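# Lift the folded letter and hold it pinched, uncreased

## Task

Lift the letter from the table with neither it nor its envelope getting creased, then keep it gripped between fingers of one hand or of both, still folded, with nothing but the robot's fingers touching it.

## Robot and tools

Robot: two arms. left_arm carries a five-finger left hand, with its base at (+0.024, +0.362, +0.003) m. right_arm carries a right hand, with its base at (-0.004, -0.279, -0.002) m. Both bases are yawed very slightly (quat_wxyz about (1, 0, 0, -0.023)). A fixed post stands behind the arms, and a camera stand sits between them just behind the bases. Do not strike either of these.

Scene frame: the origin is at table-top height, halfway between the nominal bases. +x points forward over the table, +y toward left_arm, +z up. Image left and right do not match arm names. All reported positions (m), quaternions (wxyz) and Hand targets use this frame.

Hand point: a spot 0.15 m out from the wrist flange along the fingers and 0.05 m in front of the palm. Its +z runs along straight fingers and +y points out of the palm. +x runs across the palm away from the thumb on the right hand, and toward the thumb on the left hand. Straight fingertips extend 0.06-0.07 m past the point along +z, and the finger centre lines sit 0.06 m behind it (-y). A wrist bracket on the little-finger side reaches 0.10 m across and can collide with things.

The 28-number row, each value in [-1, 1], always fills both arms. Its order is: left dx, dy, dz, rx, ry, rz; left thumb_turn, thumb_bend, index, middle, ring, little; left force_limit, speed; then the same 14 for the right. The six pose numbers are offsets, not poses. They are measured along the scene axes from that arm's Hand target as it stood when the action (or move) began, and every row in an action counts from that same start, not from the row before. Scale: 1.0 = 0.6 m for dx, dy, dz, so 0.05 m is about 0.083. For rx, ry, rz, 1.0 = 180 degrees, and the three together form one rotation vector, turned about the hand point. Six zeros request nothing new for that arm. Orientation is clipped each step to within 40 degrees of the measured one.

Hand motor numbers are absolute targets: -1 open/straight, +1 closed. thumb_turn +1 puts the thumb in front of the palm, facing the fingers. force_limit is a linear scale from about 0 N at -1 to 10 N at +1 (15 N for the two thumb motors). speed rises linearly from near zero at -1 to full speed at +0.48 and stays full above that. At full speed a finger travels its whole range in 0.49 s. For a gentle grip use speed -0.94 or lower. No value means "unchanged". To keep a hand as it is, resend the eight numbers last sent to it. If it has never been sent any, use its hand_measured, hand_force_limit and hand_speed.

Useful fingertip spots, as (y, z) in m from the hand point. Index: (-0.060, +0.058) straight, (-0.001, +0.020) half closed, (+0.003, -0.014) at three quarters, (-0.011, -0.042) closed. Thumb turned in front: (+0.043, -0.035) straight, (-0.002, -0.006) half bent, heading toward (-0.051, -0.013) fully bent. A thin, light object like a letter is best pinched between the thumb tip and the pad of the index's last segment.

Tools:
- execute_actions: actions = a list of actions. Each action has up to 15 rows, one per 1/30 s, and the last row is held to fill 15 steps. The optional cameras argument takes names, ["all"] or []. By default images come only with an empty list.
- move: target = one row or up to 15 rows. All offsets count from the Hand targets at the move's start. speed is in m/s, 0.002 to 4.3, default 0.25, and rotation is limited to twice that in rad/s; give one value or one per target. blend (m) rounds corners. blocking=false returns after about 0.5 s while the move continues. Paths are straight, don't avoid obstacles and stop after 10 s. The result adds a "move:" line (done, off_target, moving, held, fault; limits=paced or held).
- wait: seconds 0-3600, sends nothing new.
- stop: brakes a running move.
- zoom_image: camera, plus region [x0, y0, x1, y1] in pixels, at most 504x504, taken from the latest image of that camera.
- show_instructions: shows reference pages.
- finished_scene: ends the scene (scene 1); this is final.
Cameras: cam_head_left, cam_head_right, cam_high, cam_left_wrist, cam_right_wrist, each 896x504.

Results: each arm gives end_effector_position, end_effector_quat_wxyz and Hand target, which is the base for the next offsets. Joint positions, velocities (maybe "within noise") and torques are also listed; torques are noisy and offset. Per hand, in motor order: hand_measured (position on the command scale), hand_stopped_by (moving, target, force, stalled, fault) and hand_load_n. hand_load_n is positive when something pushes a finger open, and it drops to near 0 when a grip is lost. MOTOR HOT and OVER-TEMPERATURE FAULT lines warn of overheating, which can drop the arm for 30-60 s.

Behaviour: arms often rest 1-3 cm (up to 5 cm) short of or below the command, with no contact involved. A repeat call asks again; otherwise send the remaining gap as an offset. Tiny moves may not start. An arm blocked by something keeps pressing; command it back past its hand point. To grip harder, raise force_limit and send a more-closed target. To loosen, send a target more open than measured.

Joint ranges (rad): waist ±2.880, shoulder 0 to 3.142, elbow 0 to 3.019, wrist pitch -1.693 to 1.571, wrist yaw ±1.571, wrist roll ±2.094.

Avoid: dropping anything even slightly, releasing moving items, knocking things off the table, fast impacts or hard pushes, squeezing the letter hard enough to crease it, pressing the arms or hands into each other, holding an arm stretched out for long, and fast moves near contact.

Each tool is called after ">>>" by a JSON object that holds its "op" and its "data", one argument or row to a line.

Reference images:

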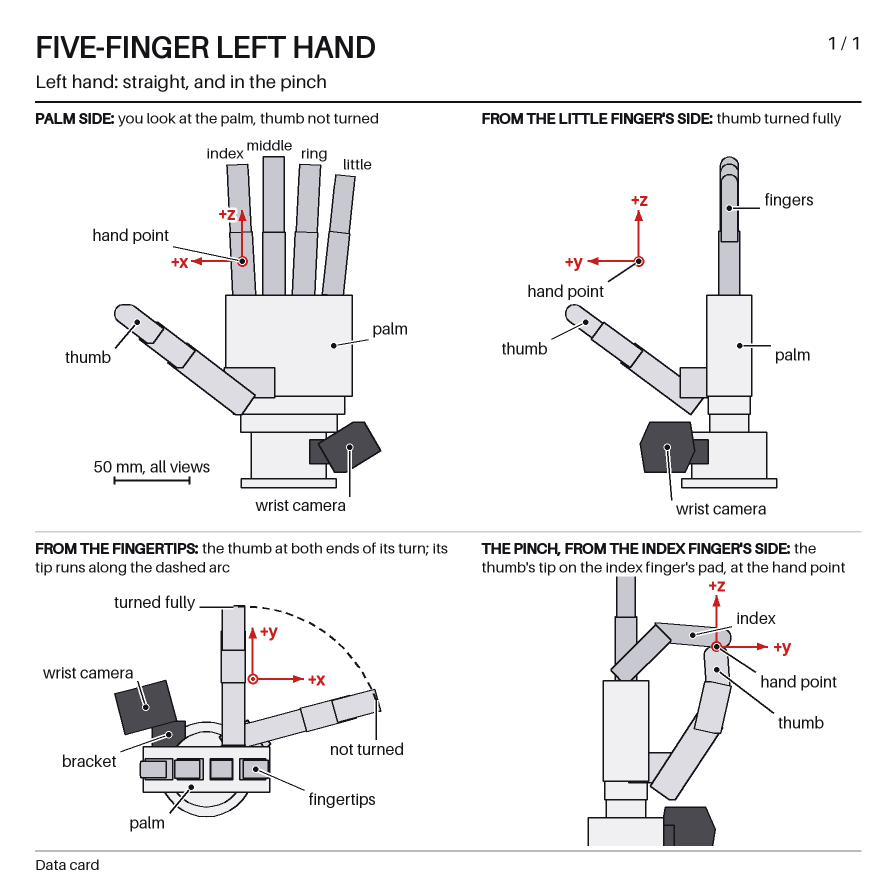

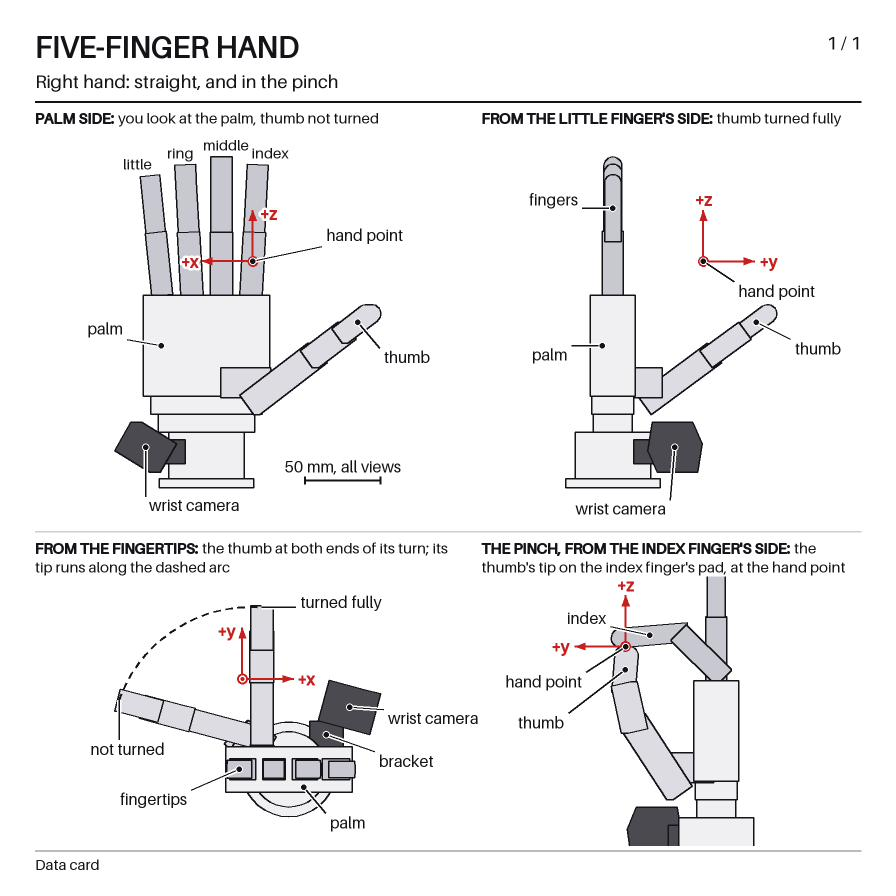

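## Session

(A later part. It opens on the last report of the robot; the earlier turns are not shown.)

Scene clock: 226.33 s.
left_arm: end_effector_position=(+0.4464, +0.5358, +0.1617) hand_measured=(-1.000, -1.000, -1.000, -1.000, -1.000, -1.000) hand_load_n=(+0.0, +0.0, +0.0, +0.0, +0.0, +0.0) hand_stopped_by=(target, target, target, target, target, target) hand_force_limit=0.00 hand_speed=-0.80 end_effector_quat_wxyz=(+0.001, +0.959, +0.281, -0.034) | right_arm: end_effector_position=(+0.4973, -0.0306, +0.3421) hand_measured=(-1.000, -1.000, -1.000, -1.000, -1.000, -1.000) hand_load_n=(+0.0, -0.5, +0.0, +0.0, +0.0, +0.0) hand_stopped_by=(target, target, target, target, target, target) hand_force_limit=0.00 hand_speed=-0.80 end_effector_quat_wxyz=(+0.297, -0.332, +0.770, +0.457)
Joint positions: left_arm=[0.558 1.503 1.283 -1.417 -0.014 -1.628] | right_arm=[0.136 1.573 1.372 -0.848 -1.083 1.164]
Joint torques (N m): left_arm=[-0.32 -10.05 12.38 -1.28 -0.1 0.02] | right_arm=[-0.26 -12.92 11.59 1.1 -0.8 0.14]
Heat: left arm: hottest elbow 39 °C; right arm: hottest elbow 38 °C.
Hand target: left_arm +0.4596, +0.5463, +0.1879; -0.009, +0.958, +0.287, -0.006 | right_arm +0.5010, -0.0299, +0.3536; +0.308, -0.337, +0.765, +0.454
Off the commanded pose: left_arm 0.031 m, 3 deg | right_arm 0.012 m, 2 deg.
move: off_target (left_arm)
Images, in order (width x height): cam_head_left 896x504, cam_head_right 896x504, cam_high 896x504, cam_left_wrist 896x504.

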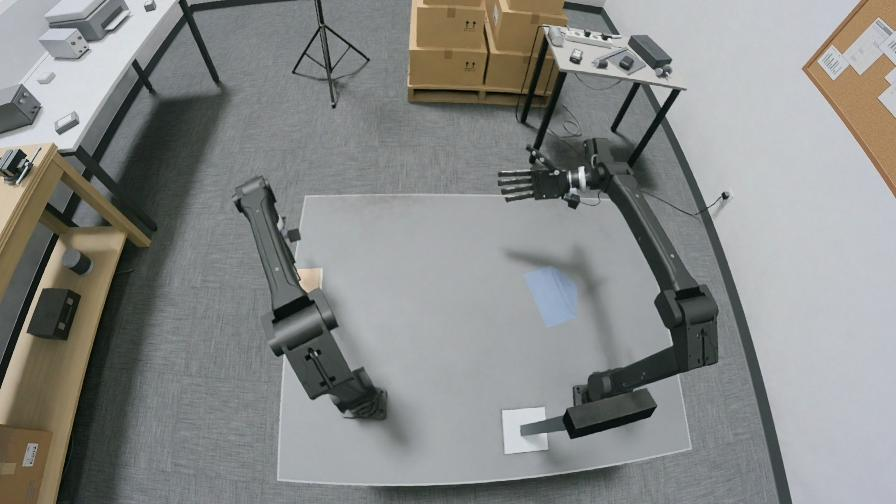

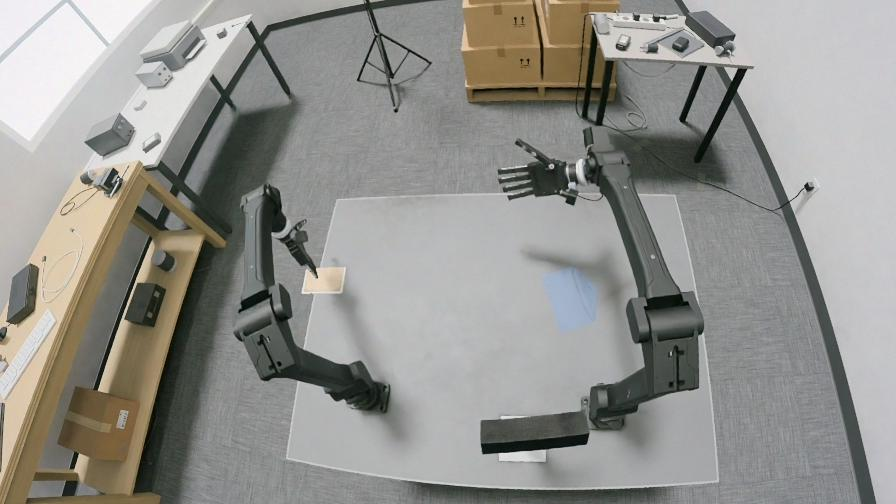

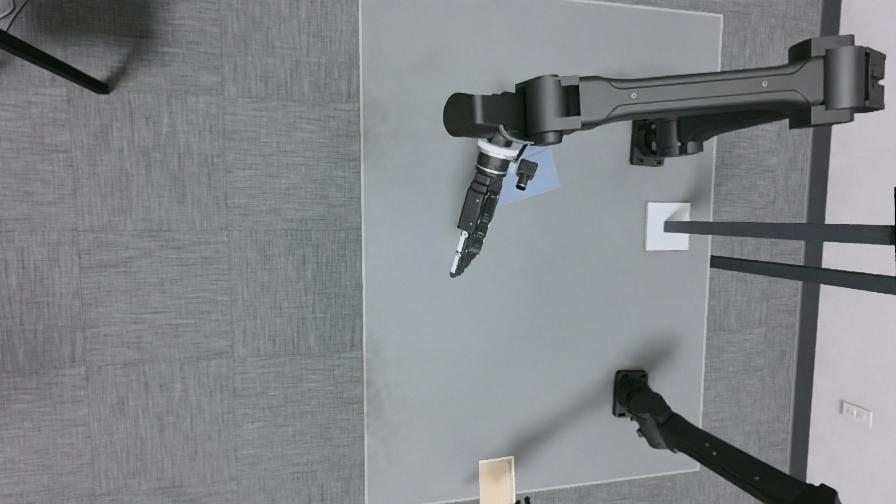

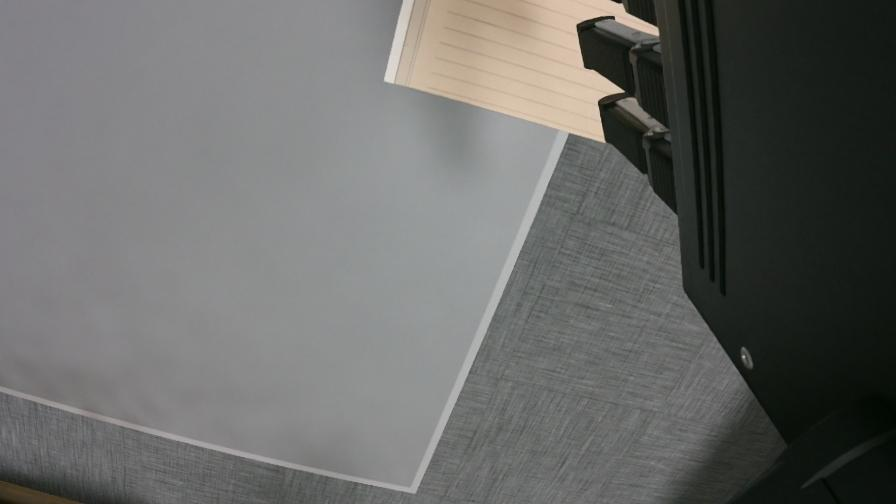

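>>> {"op": "move", "data": {
  "target": [-0.086, 0.2, 0.03, 0, 0, -0.152, 1,-1,-1,-1,-1,-1,-0.6,-0.6, 0,0,0,0,0,0,-1,-1,-1,-1,-1,-1,0,-0.8],
  "speed": 0.12,
  "cameras": ["cam_left_wrist","cam_head_left","cam_head_right","cam_high"]
}}

>>> {"op": "zoom_image", "data": {
  "camera": "cam_head_right",
  "region": [240, 170, 400, 310]
}}

Scene clock: 234.50 s.
left_arm: end_effector_position=(+0.4001, +0.6533, +0.1876) hand_measured=(+1.000, -1.000, -1.000, -1.000, -1.000, -1.000) hand_load_n=(+0.0, +0.0, +0.0, +0.0, +0.0, +0.0) hand_stopped_by=(target, target, target, target, target, target) hand_force_limit=-0.60 hand_speed=-0.60 end_effector_quat_wxyz=(+0.003, +0.998, +0.056, -0.020) | right_arm: end_effector_position=(+0.4973, -0.0306, +0.3421) hand_measured=(-1.000, -1.000, -1.000, -1.000, -1.000, -1.000) hand_load_n=(+0.0, +0.0, +0.0, +0.0, +0.0, +0.0) hand_stopped_by=(target, target, target, target, target, target) hand_force_limit=0.00 hand_speed=-0.80 end_effector_quat_wxyz=(+0.297, -0.332, +0.770, +0.457)
Joint positions: left_arm=[0.836 1.639 1.508 -1.474 -0.021 -0.892] | right_arm=[0.136 1.573 1.372 -0.848 -1.083 1.164]
Joint torques (N m): left_arm=[0.09 -10.81 12.71 -1.28 0.11 0.23] | right_arm=[-0.32 -12.92 11.6 1.11 -0.8 0.14]
Heat: left arm: hottest elbow 40 °C; right arm: hottest elbow 38 °C.
Hand target: left_arm +0.4080, +0.6663, +0.2059; -0.011, +0.999, +0.053, -0.004 | right_arm +0.5010, -0.0299, +0.3536; +0.308, -0.337, +0.765, +0.454
Off the commanded pose: left_arm 0.024 m, 2 deg | right_arm 0.012 m, 2 deg.
move: off_target (left_arm)
Images, in order (width x height): cam_head_left 896x504, cam_head_right 896x504, cam_high 896x504, cam_left_wrist 896x504.

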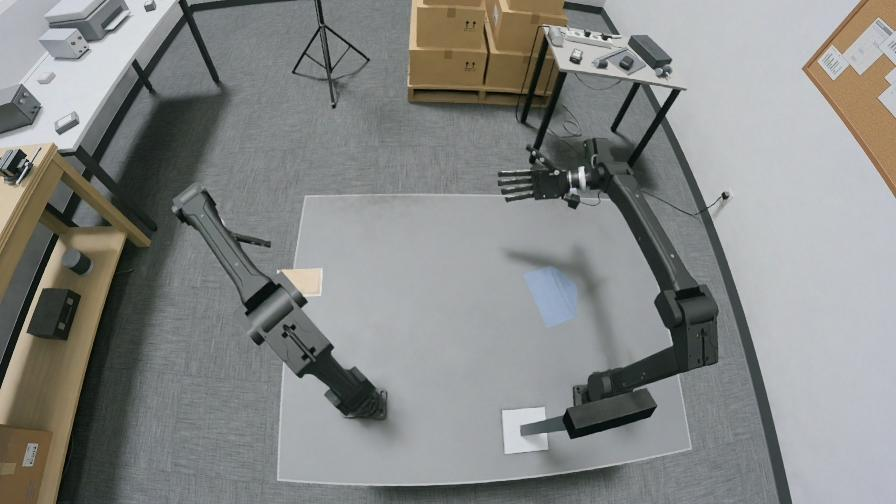

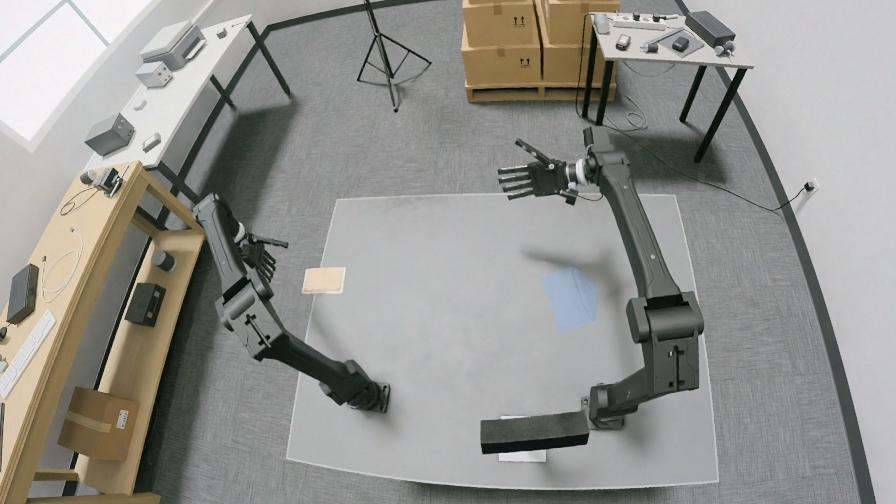

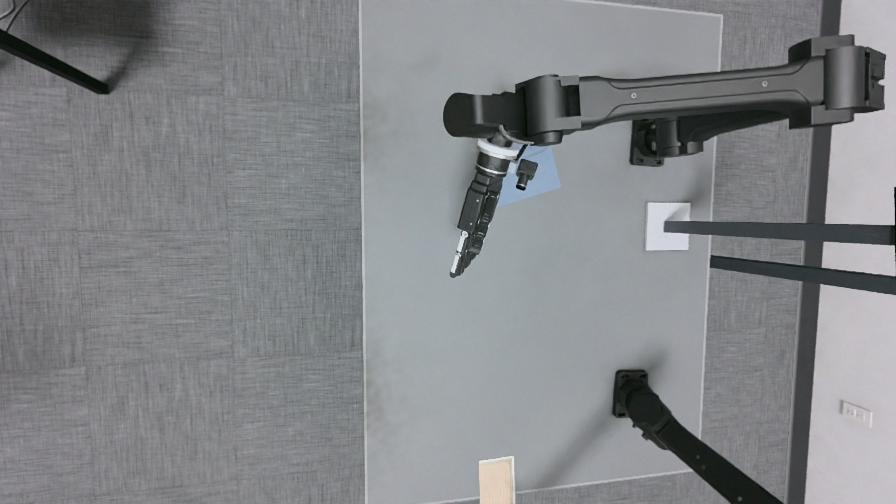

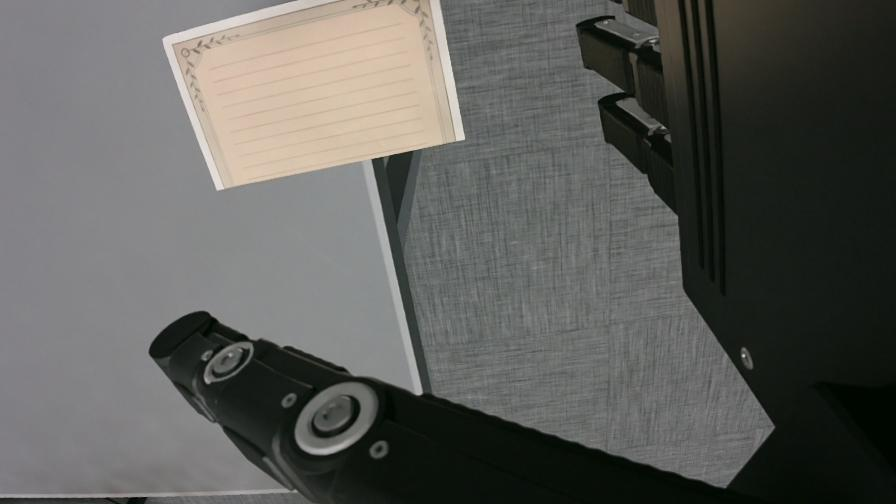

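Scaled by 3.150 from the camera's image (finer frame: 1280x720).

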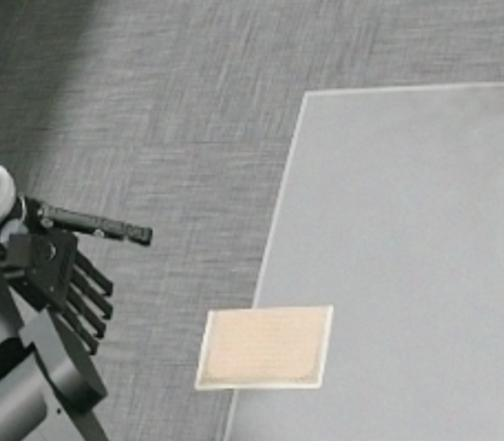

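>>> {"op": "zoom_image", "data": {
  "camera": "cam_left_wrist",
  "region": [150, 0, 650, 280]
}}

Scaled by 1.008 from the camera's image (finer frame: 1280x720).

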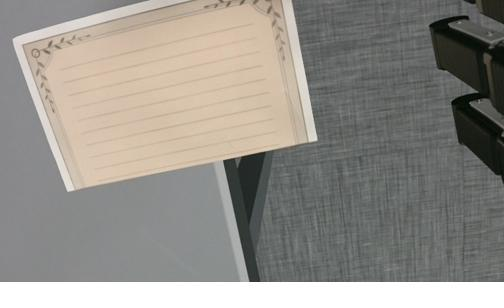

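>>> {"op": "move", "data": {
  "target": [0, 0, -0.16, 0, 0, 0, 1,-1,-1,-1,-1,-1,-0.6,-0.6, 0,0,0,0,0,0,-1,-1,-1,-1,-1,-1,0,-0.8],
  "speed": 0.12,
  "cameras": ["cam_left_wrist","cam_head_left","cam_head_right"]
}}

>>> {"op": "zoom_image", "data": {
  "camera": "cam_head_right",
  "region": [220, 190, 380, 330]
}}

Scene clock: 256.97 s.
left_arm: end_effector_position=(+0.4064, +0.6587, +0.1060) hand_measured=(+1.000, -1.000, -1.000, -1.000, -1.000, -1.000) hand_load_n=(+0.0, +0.0, +0.0, +0.0, +0.0, +0.0) hand_stopped_by=(target, target, target, target, target, target) hand_force_limit=-0.60 hand_speed=-0.60 end_effector_quat_wxyz=(-0.002, +0.998, +0.055, -0.013) | right_arm: end_effector_position=(+0.4973, -0.0306, +0.3421) hand_measured=(-1.000, -1.000, -1.000, -1.000, -1.000, -1.000) hand_load_n=(+0.0, -0.5, +0.0, +0.0, +0.0, +0.0) hand_stopped_by=(target, target, target, target, target, target) hand_force_limit=0.00 hand_speed=-0.80 end_effector_quat_wxyz=(+0.297, -0.332, +0.770, +0.457)
Joint positions: left_arm=[0.835 1.697 1.364 -1.254 -0.021 -0.892] | right_arm=[0.136 1.573 1.372 -0.848 -1.083 1.164]
Joint torques (N m): left_arm=[-0.03 -11.63 8.46 -0.35 0.11 0.21] | right_arm=[-0.32 -12.92 11.59 1.14 -0.8 0.14]
Heat: left arm: hottest elbow 40 °C; right arm: hottest elbow 38 °C.
Hand target: left_arm +0.4080, +0.6663, +0.1099; -0.011, +0.999, +0.053, -0.004 | right_arm +0.5010, -0.0299, +0.3536; +0.308, -0.337, +0.765, +0.454
Off the commanded pose: left_arm 0.009 m, 1 deg | right_arm 0.012 m, 2 deg.
move: done
Images, in order (width x height): cam_head_left 896x504, cam_head_right 896x504, cam_left_wrist 896x504.

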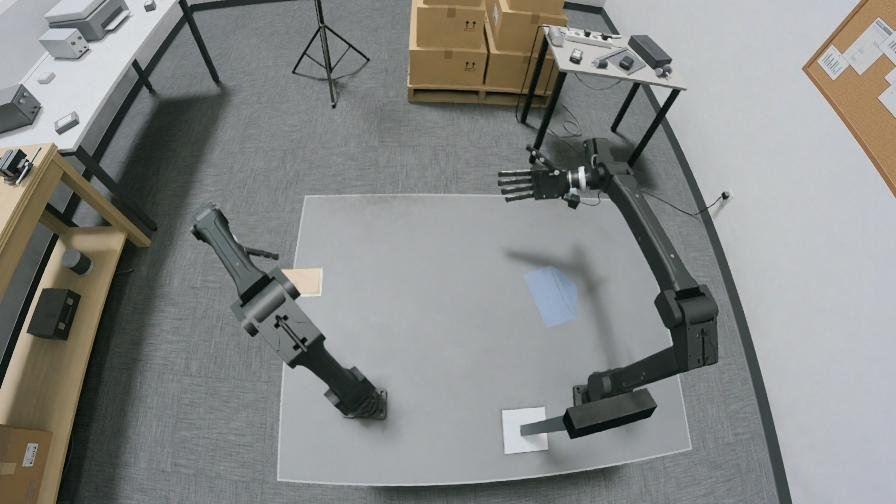

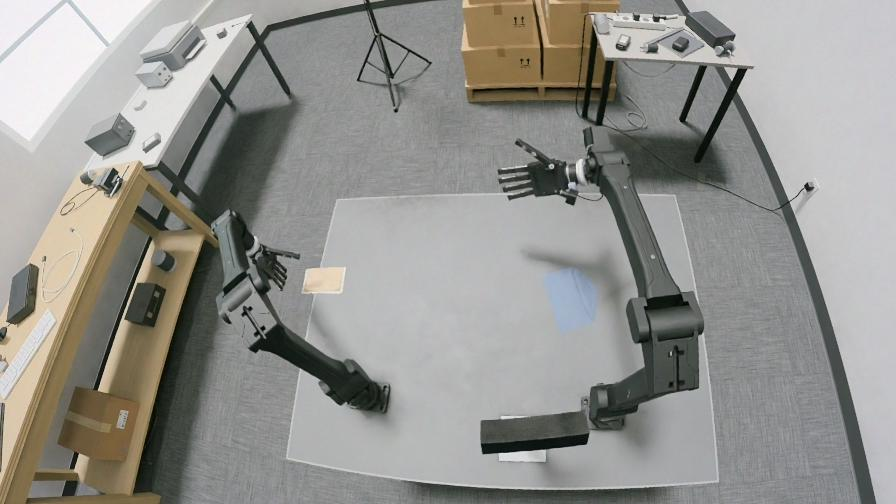

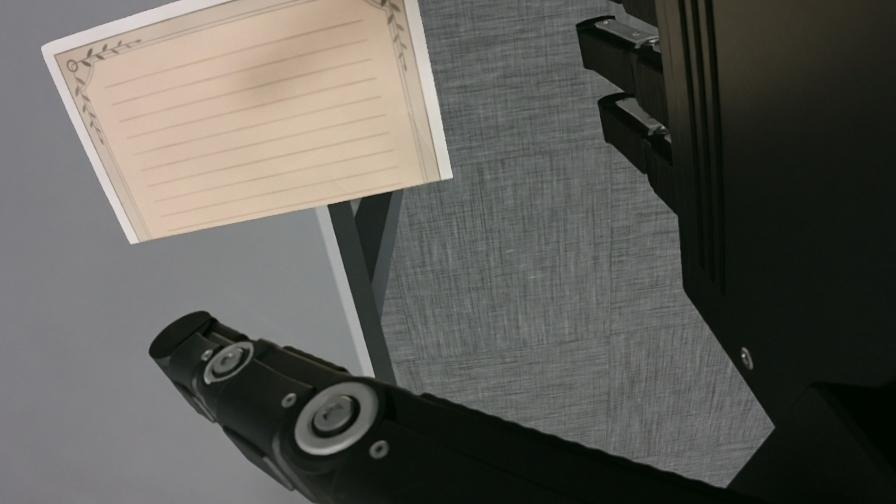

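Scaled by 3.150 from the camera's image (finer frame: 1280x720).

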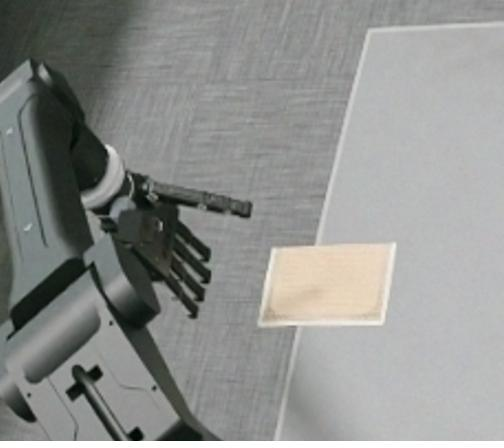

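>>> {"op": "zoom_image", "data": {
  "camera": "cam_head_right",
  "region": [240, 220, 360, 310]
}}

>>> {"op": "zoom_image", "data": {
  "camera": "cam_left_wrist",
  "region": [540, 0, 800, 300]
}}

Scaled by 4.200 from the camera's image (finer frame: 1280x720).

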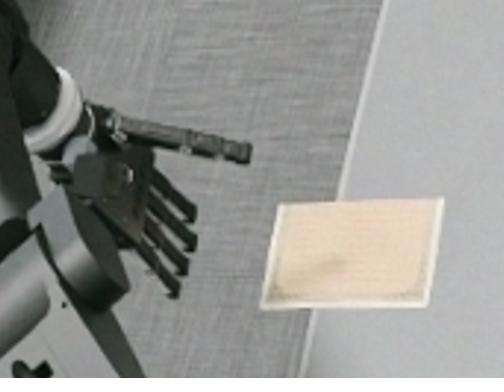

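Scaled by 1.680 from the camera's image (finer frame: 1280x720).

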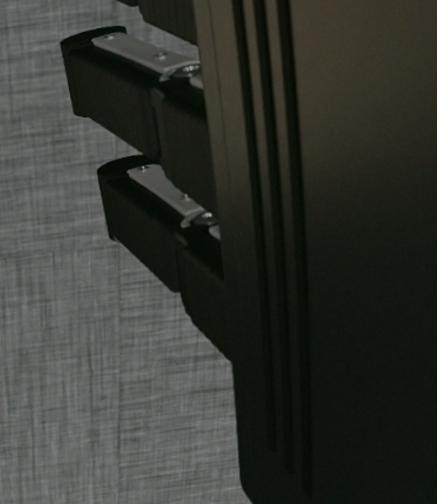

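>>> {"op": "move", "data": {
  "target": [0, 0, 0, 0, 0, 0, 1,-0.1,0.1,0.1,-1,-1,-0.6,-0.3, 0,0,0,0,0,0,-1,-1,-1,-1,-1,-1,0,-0.8],
  "speed": 0.12,
  "cameras": ["cam_left_wrist","cam_head_left","cam_head_right"]
}}

>>> {"op": "zoom_image", "data": {
  "camera": "cam_head_right",
  "region": [240, 220, 360, 310]
}}

Scene clock: 283.97 s.
left_arm: end_effector_position=(+0.4063, +0.6586, +0.1060) hand_measured=(+1.000, -0.100, +0.100, +0.100, -1.000, -1.000) hand_load_n=(+0.0, +0.0, +0.0, +0.0, +0.0, +0.0) hand_stopped_by=(target, target, target, target, target, target) hand_force_limit=-0.60 hand_speed=-0.30 end_effector_quat_wxyz=(-0.002, +0.998, +0.054, -0.013) | right_arm: end_effector_position=(+0.4973, -0.0306, +0.3421) hand_measured=(-1.000, -1.000, -1.000, -1.000, -1.000, -1.000) hand_load_n=(+0.0, +0.0, +0.0, +0.0, +0.0, +0.0) hand_stopped_by=(target, target, target, target, target, target) hand_force_limit=0.00 hand_speed=-0.80 end_effector_quat_wxyz=(+0.297, -0.332, +0.770, +0.457)
Joint positions: left_arm=[0.835 1.697 1.364 -1.254 -0.021 -0.89] | right_arm=[0.136 1.573 1.372 -0.848 -1.083 1.164]
Joint torques (N m): left_arm=[-0.09 -11.63 8.46 -0.35 0.11 0.2] | right_arm=[-0.32 -12.92 11.59 1.1 -0.8 0.13]
Heat: left arm: hottest elbow 39 °C; right arm: hottest elbow 38 °C.
Hand target: left_arm +0.4080, +0.6663, +0.1099; -0.011, +0.999, +0.053, -0.004 | right_arm +0.5010, -0.0299, +0.3536; +0.308, -0.337, +0.765, +0.454
Off the commanded pose: left_arm 0.009 m, 1 deg | right_arm 0.012 m, 2 deg.
move: done
Images, in order (width x height): cam_head_left 896x504, cam_head_right 896x504, cam_left_wrist 896x504.

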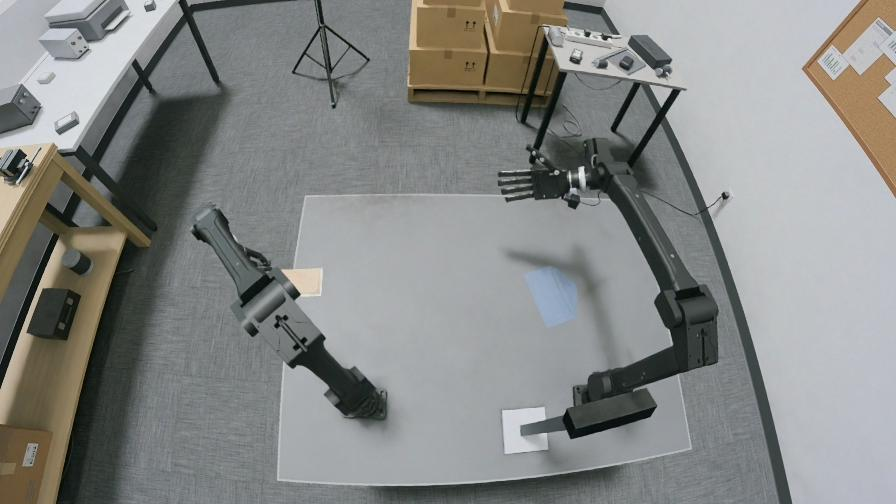

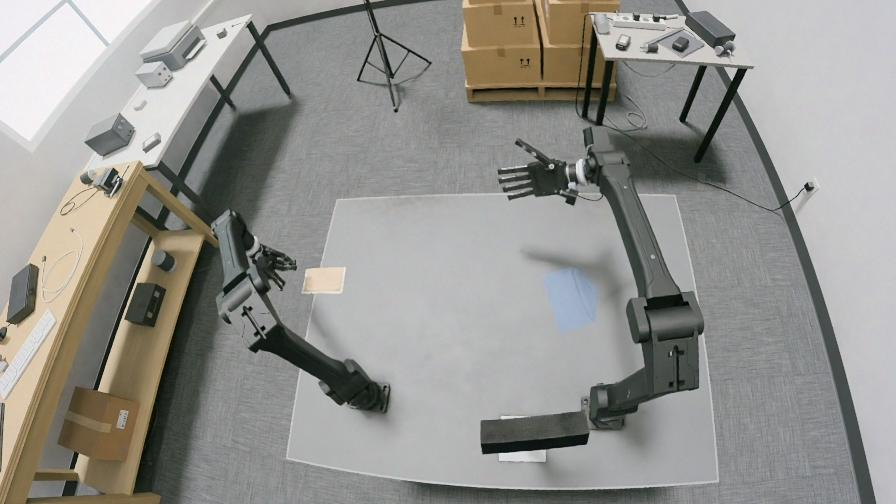

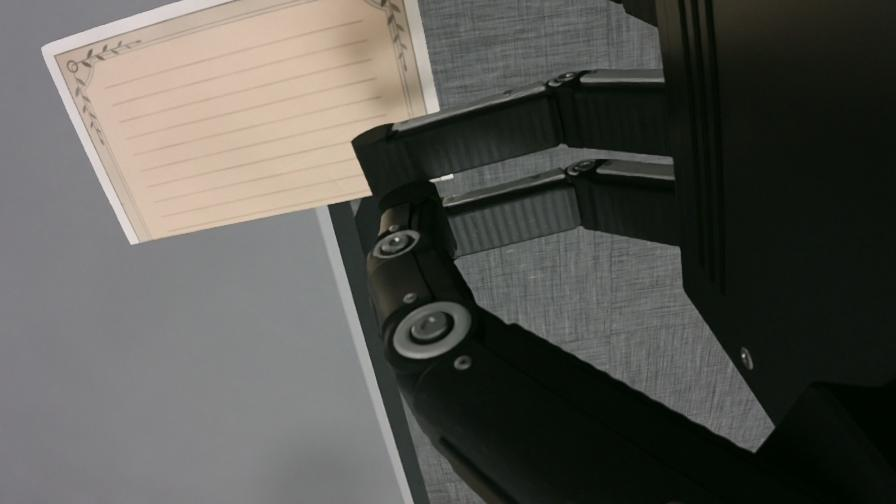

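Scaled by 4.200 from the camera's image (finer frame: 1280x720).

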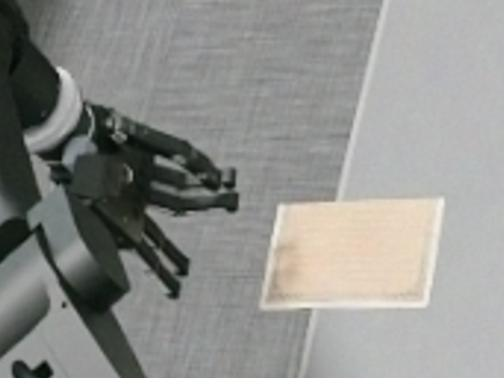

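>>> {"op": "move", "data": {
  "target": [
    [0, 0, 0, 0, 0, 0, 1,-1,-1,-1,-1,-1,-0.6,-0.3, 0,0,0,0,0,0,-1,-1,-1,-1,-1,-1,0,-0.8],
    [-0.01, 0, -0.14, 0, 0, 0, 1,-1,-1,-1,-1,-1,-0.6,-0.3, 0,0,0,0,0,0,-1,-1,-1,-1,-1,-1,0,-0.8]
  ],
  "speed": 0.1,
  "cameras": ["cam_left_wrist","cam_head_left","cam_head_right"]
}}

>>> {"op": "zoom_image", "data": {
  "camera": "cam_head_right",
  "region": [240, 220, 360, 310]
}}

Scene clock: 297.23 s.
left_arm: end_effector_position=(+0.4003, +0.6579, +0.0231) hand_measured=(+1.000, -1.000, -1.000, -1.000, -1.000, -1.000) hand_load_n=(+0.0, +0.0, +0.0, +0.0, +0.0, +0.0) hand_stopped_by=(target, target, target, target, target, target) hand_force_limit=-0.60 hand_speed=-0.30 end_effector_quat_wxyz=(-0.003, +0.998, +0.054, -0.013) | right_arm: end_effector_position=(+0.4973, -0.0306, +0.3421) hand_measured=(-1.000, -1.000, -1.000, -1.000, -1.000, -1.000) hand_load_n=(+0.0, +0.0, +0.0, +0.0, +0.0, +0.0) hand_stopped_by=(target, target, target, target, target, target) hand_force_limit=0.00 hand_speed=-0.80 end_effector_quat_wxyz=(+0.297, -0.332, +0.770, +0.457)
Joint positions: left_arm=[0.842 1.777 1.233 -1.042 -0.021 -0.883] | right_arm=[0.136 1.573 1.372 -0.848 -1.083 1.164]
Joint torques (N m): left_arm=[-0.09 -11.75 7.64 -0.34 0.11 0.21] | right_arm=[-0.26 -12.98 11.6 1.11 -0.8 0.13]
Heat: left arm: hottest elbow 39 °C; right arm: hottest elbow 39 °C.
Hand target: left_arm +0.4020, +0.6663, +0.0259; -0.011, +0.999, +0.053, -0.004 | right_arm +0.5010, -0.0299, +0.3536; +0.308, -0.337, +0.765, +0.454
Off the commanded pose: left_arm 0.009 m, 1 deg | right_arm 0.012 m, 2 deg.
move: done
Images, in order (width x height): cam_head_left 896x504, cam_head_right 896x504, cam_left_wrist 896x504.

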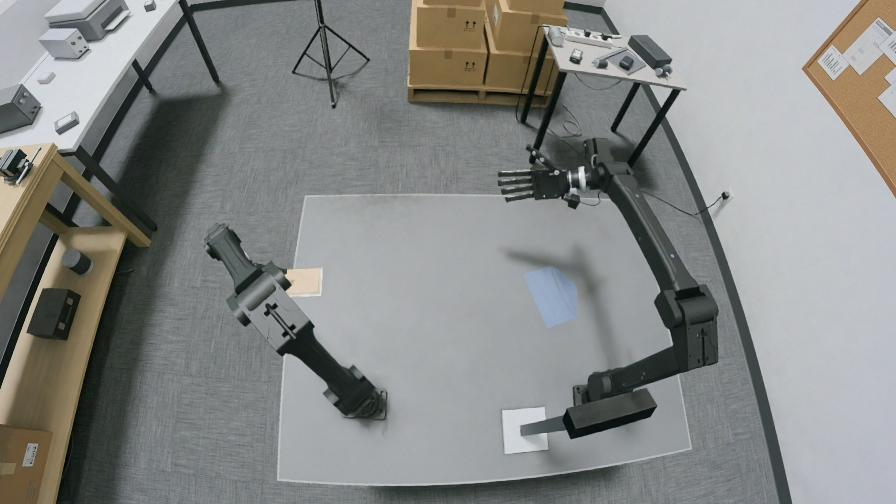

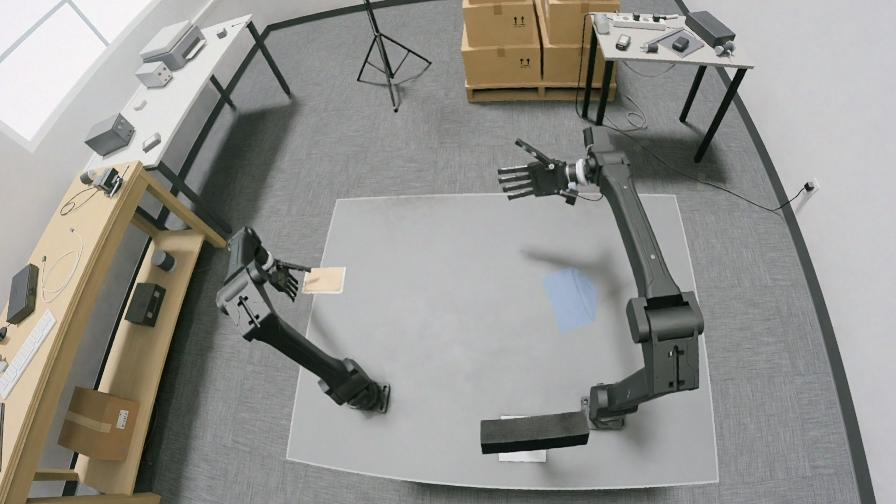

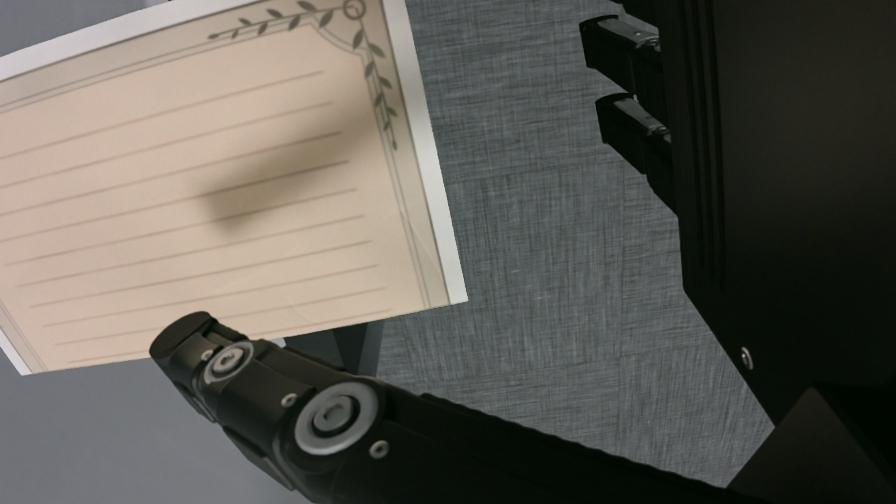

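Scaled by 4.200 from the camera's image (finer frame: 1280x720).

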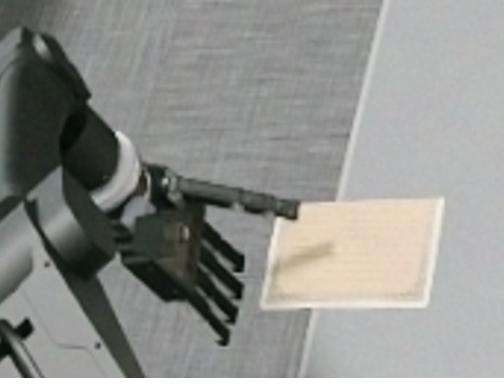

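>>> {"op": "move", "data": {
  "target": [
    [0.006, -0.0435, 0, 0, 0, 0, 1,-1,-1,-1,-1,-1,-0.6,-0.3, 0,0,0,0,0,0,-1,-1,-1,-1,-1,-1,0,-0.8],
    [0.006, -0.0435, -0.02, 0, 0, 0, 1,-1,-1,-1,-1,-1,-0.6,-0.3, 0,0,0,0,0,0,-1,-1,-1,-1,-1,-1,0,-0.8]
  ],
  "speed": 0.06,
  "cameras": ["cam_left_wrist","cam_head_left","cam_head_right"]
}}

>>> {"op": "zoom_image", "data": {
  "camera": "cam_head_right",
  "region": [240, 220, 360, 310]
}}

Scene clock: 330.80 s.
left_arm: end_effector_position=(+0.3978, +0.6374, +0.0114) hand_measured=(+1.000, -1.000, -1.000, -1.000, -1.000, -1.000) hand_load_n=(+0.0, +0.0, +0.0, +0.0, +0.0, +0.0) hand_stopped_by=(target, target, target, target, target, target) hand_force_limit=-0.60 hand_speed=-0.30 end_effector_quat_wxyz=(-0.002, +0.999, +0.050, -0.012) | right_arm: end_effector_position=(+0.4973, -0.0306, +0.3421) hand_measured=(-1.000, -1.000, -1.000, -1.000, -1.000, -1.000) hand_load_n=(+0.0, +0.0, +0.0, +0.0, +0.0, +0.0) hand_stopped_by=(target, target, target, target, target, target) hand_force_limit=0.00 hand_speed=-0.80 end_effector_quat_wxyz=(+0.297, -0.332, +0.770, +0.457)
Joint positions: left_arm=[0.816 1.759 1.171 -0.998 -0.02 -0.9] | right_arm=[0.136 1.573 1.372 -0.848 -1.083 1.164]
Joint torques (N m): left_arm=[-1.32 -11.4 7.24 -0.32 0.11 -0.02] | right_arm=[-0.26 -12.98 11.59 1.13 -0.8 0.14]
Heat: left arm: hottest elbow 38 °C; right arm: hottest elbow 39 °C.
Hand target: left_arm +0.4056, +0.6402, +0.0139; -0.011, +0.999, +0.053, -0.004 | right_arm +0.5010, -0.0299, +0.3536; +0.308, -0.337, +0.765, +0.454
Off the commanded pose: left_arm 0.009 m, 1 deg | right_arm 0.012 m, 2 deg.
move: done
Images, in order (width x height): cam_head_left 896x504, cam_head_right 896x504, cam_left_wrist 896x504.

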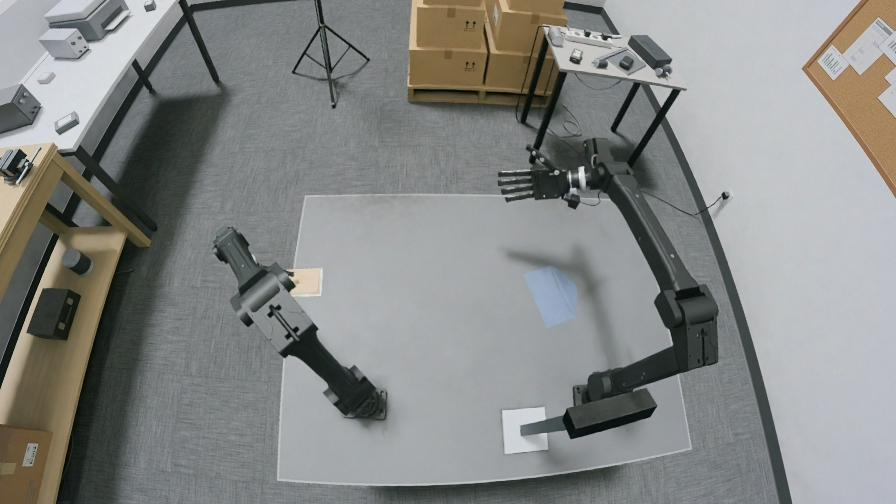

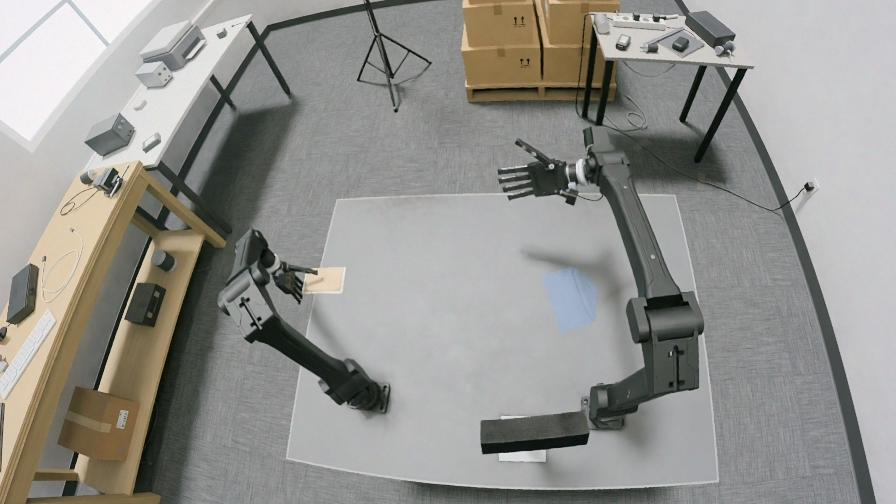

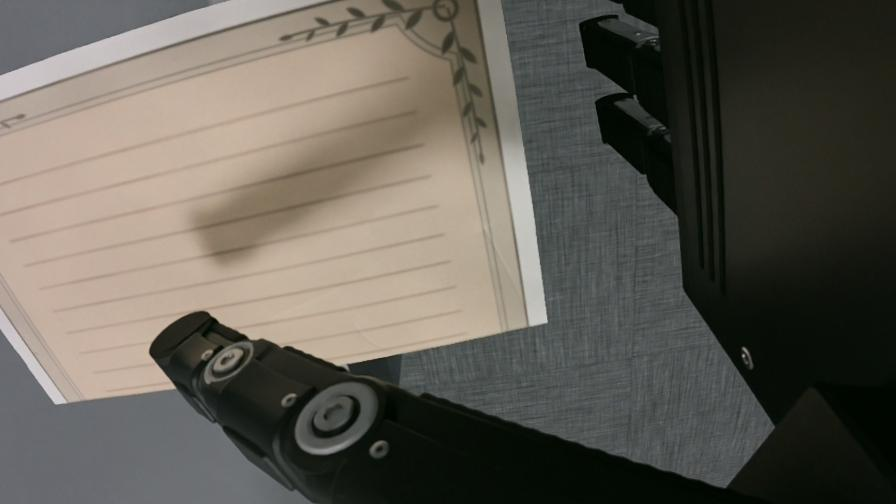

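Scaled by 4.200 from the camera's image (finer frame: 1280x720).

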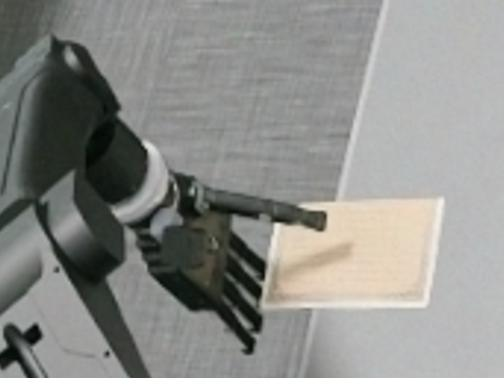

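>>> {"op": "move", "data": {
  "target": [
    [0, -0.01, 0, 0, 0, 0, 1,-1,-1,-1,-1,-1,-0.9,-0.6, 0,0,0,0,0,0,-1,-1,-1,-1,-1,-1,0,-0.8],
    [0, -0.01, 0, 0, 0, 0, 1,-1,-0.2,-0.2,-1,-1,-0.9,-0.6, 0,0,0,0,0,0,-1,-1,-1,-1,-1,-1,0,-0.8]
  ],
  "speed": 0.05,
  "cameras": ["cam_left_wrist","cam_head_left","cam_head_right"]
}}

>>> {"op": "zoom_image", "data": {
  "camera": "cam_head_right",
  "region": [240, 220, 360, 310]
}}

Scene clock: 337.17 s.
left_arm: end_effector_position=(+0.3975, +0.6302, +0.0077) hand_measured=(+1.000, -1.000, -0.200, -0.200, -1.000, -1.000) hand_load_n=(+0.0, +0.0, +0.0, +0.0, +0.0, +0.0) hand_stopped_by=(target, target, target, target, target, target) hand_force_limit=-0.90 hand_speed=-0.60 end_effector_quat_wxyz=(+0.001, +0.999, +0.049, -0.016) | right_arm: end_effector_position=(+0.4973, -0.0306, +0.3421) hand_measured=(-1.000, -1.000, -1.000, -1.000, -1.000, -1.000) hand_load_n=(+0.0, +0.0, +0.0, +0.0, +0.0, +0.0) hand_stopped_by=(target, target, target, target, target, target) hand_force_limit=0.00 hand_speed=-0.80 end_effector_quat_wxyz=(+0.297, -0.332, +0.770, +0.457)
Joint positions: left_arm=[0.805 1.759 1.158 -0.995 -0.02 -0.909] | right_arm=[0.136 1.573 1.372 -0.848 -1.083 1.164]
Joint torques (N m): left_arm=[-1.61 -12.04 7.21 -0.34 0.12 -0.01] | right_arm=[-0.32 -12.86 11.59 1.1 -0.8 0.13]
Heat: left arm: hottest elbow 38 °C; right arm: hottest elbow 39 °C.
Hand target: left_arm +0.4056, +0.6342, +0.0139; -0.011, +0.999, +0.053, -0.004 | right_arm +0.5010, -0.0299, +0.3536; +0.308, -0.337, +0.765, +0.454
Off the commanded pose: left_arm 0.011 m, 2 deg | right_arm 0.012 m, 2 deg.
move: off_target (left_arm); target 2's new numbers were sent with left_arm's hand 0.011 m and 2 deg from that target
Images, in order (width x height): cam_head_left 896x504, cam_head_right 896x504, cam_left_wrist 896x504.

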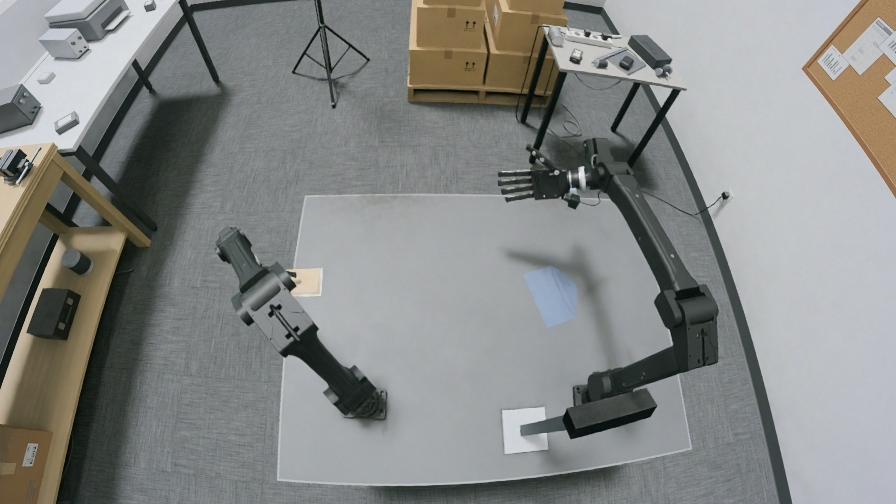

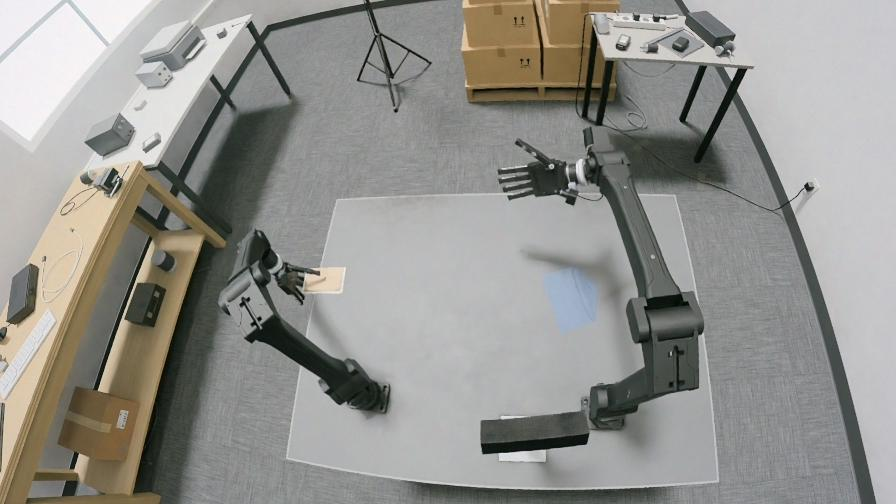

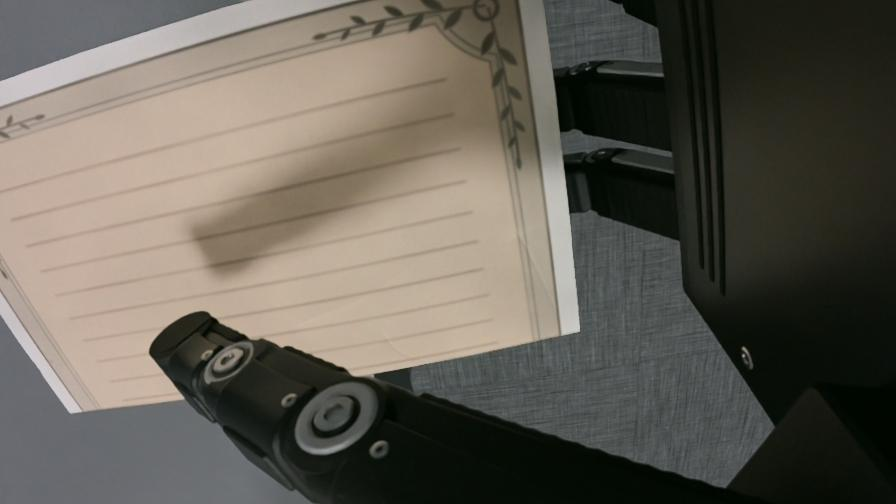

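Scaled by 4.200 from the camera's image (finer frame: 1280x720).

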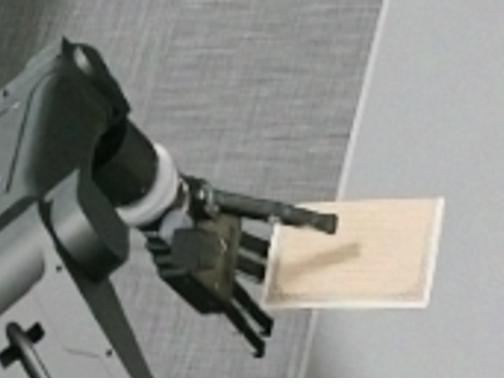

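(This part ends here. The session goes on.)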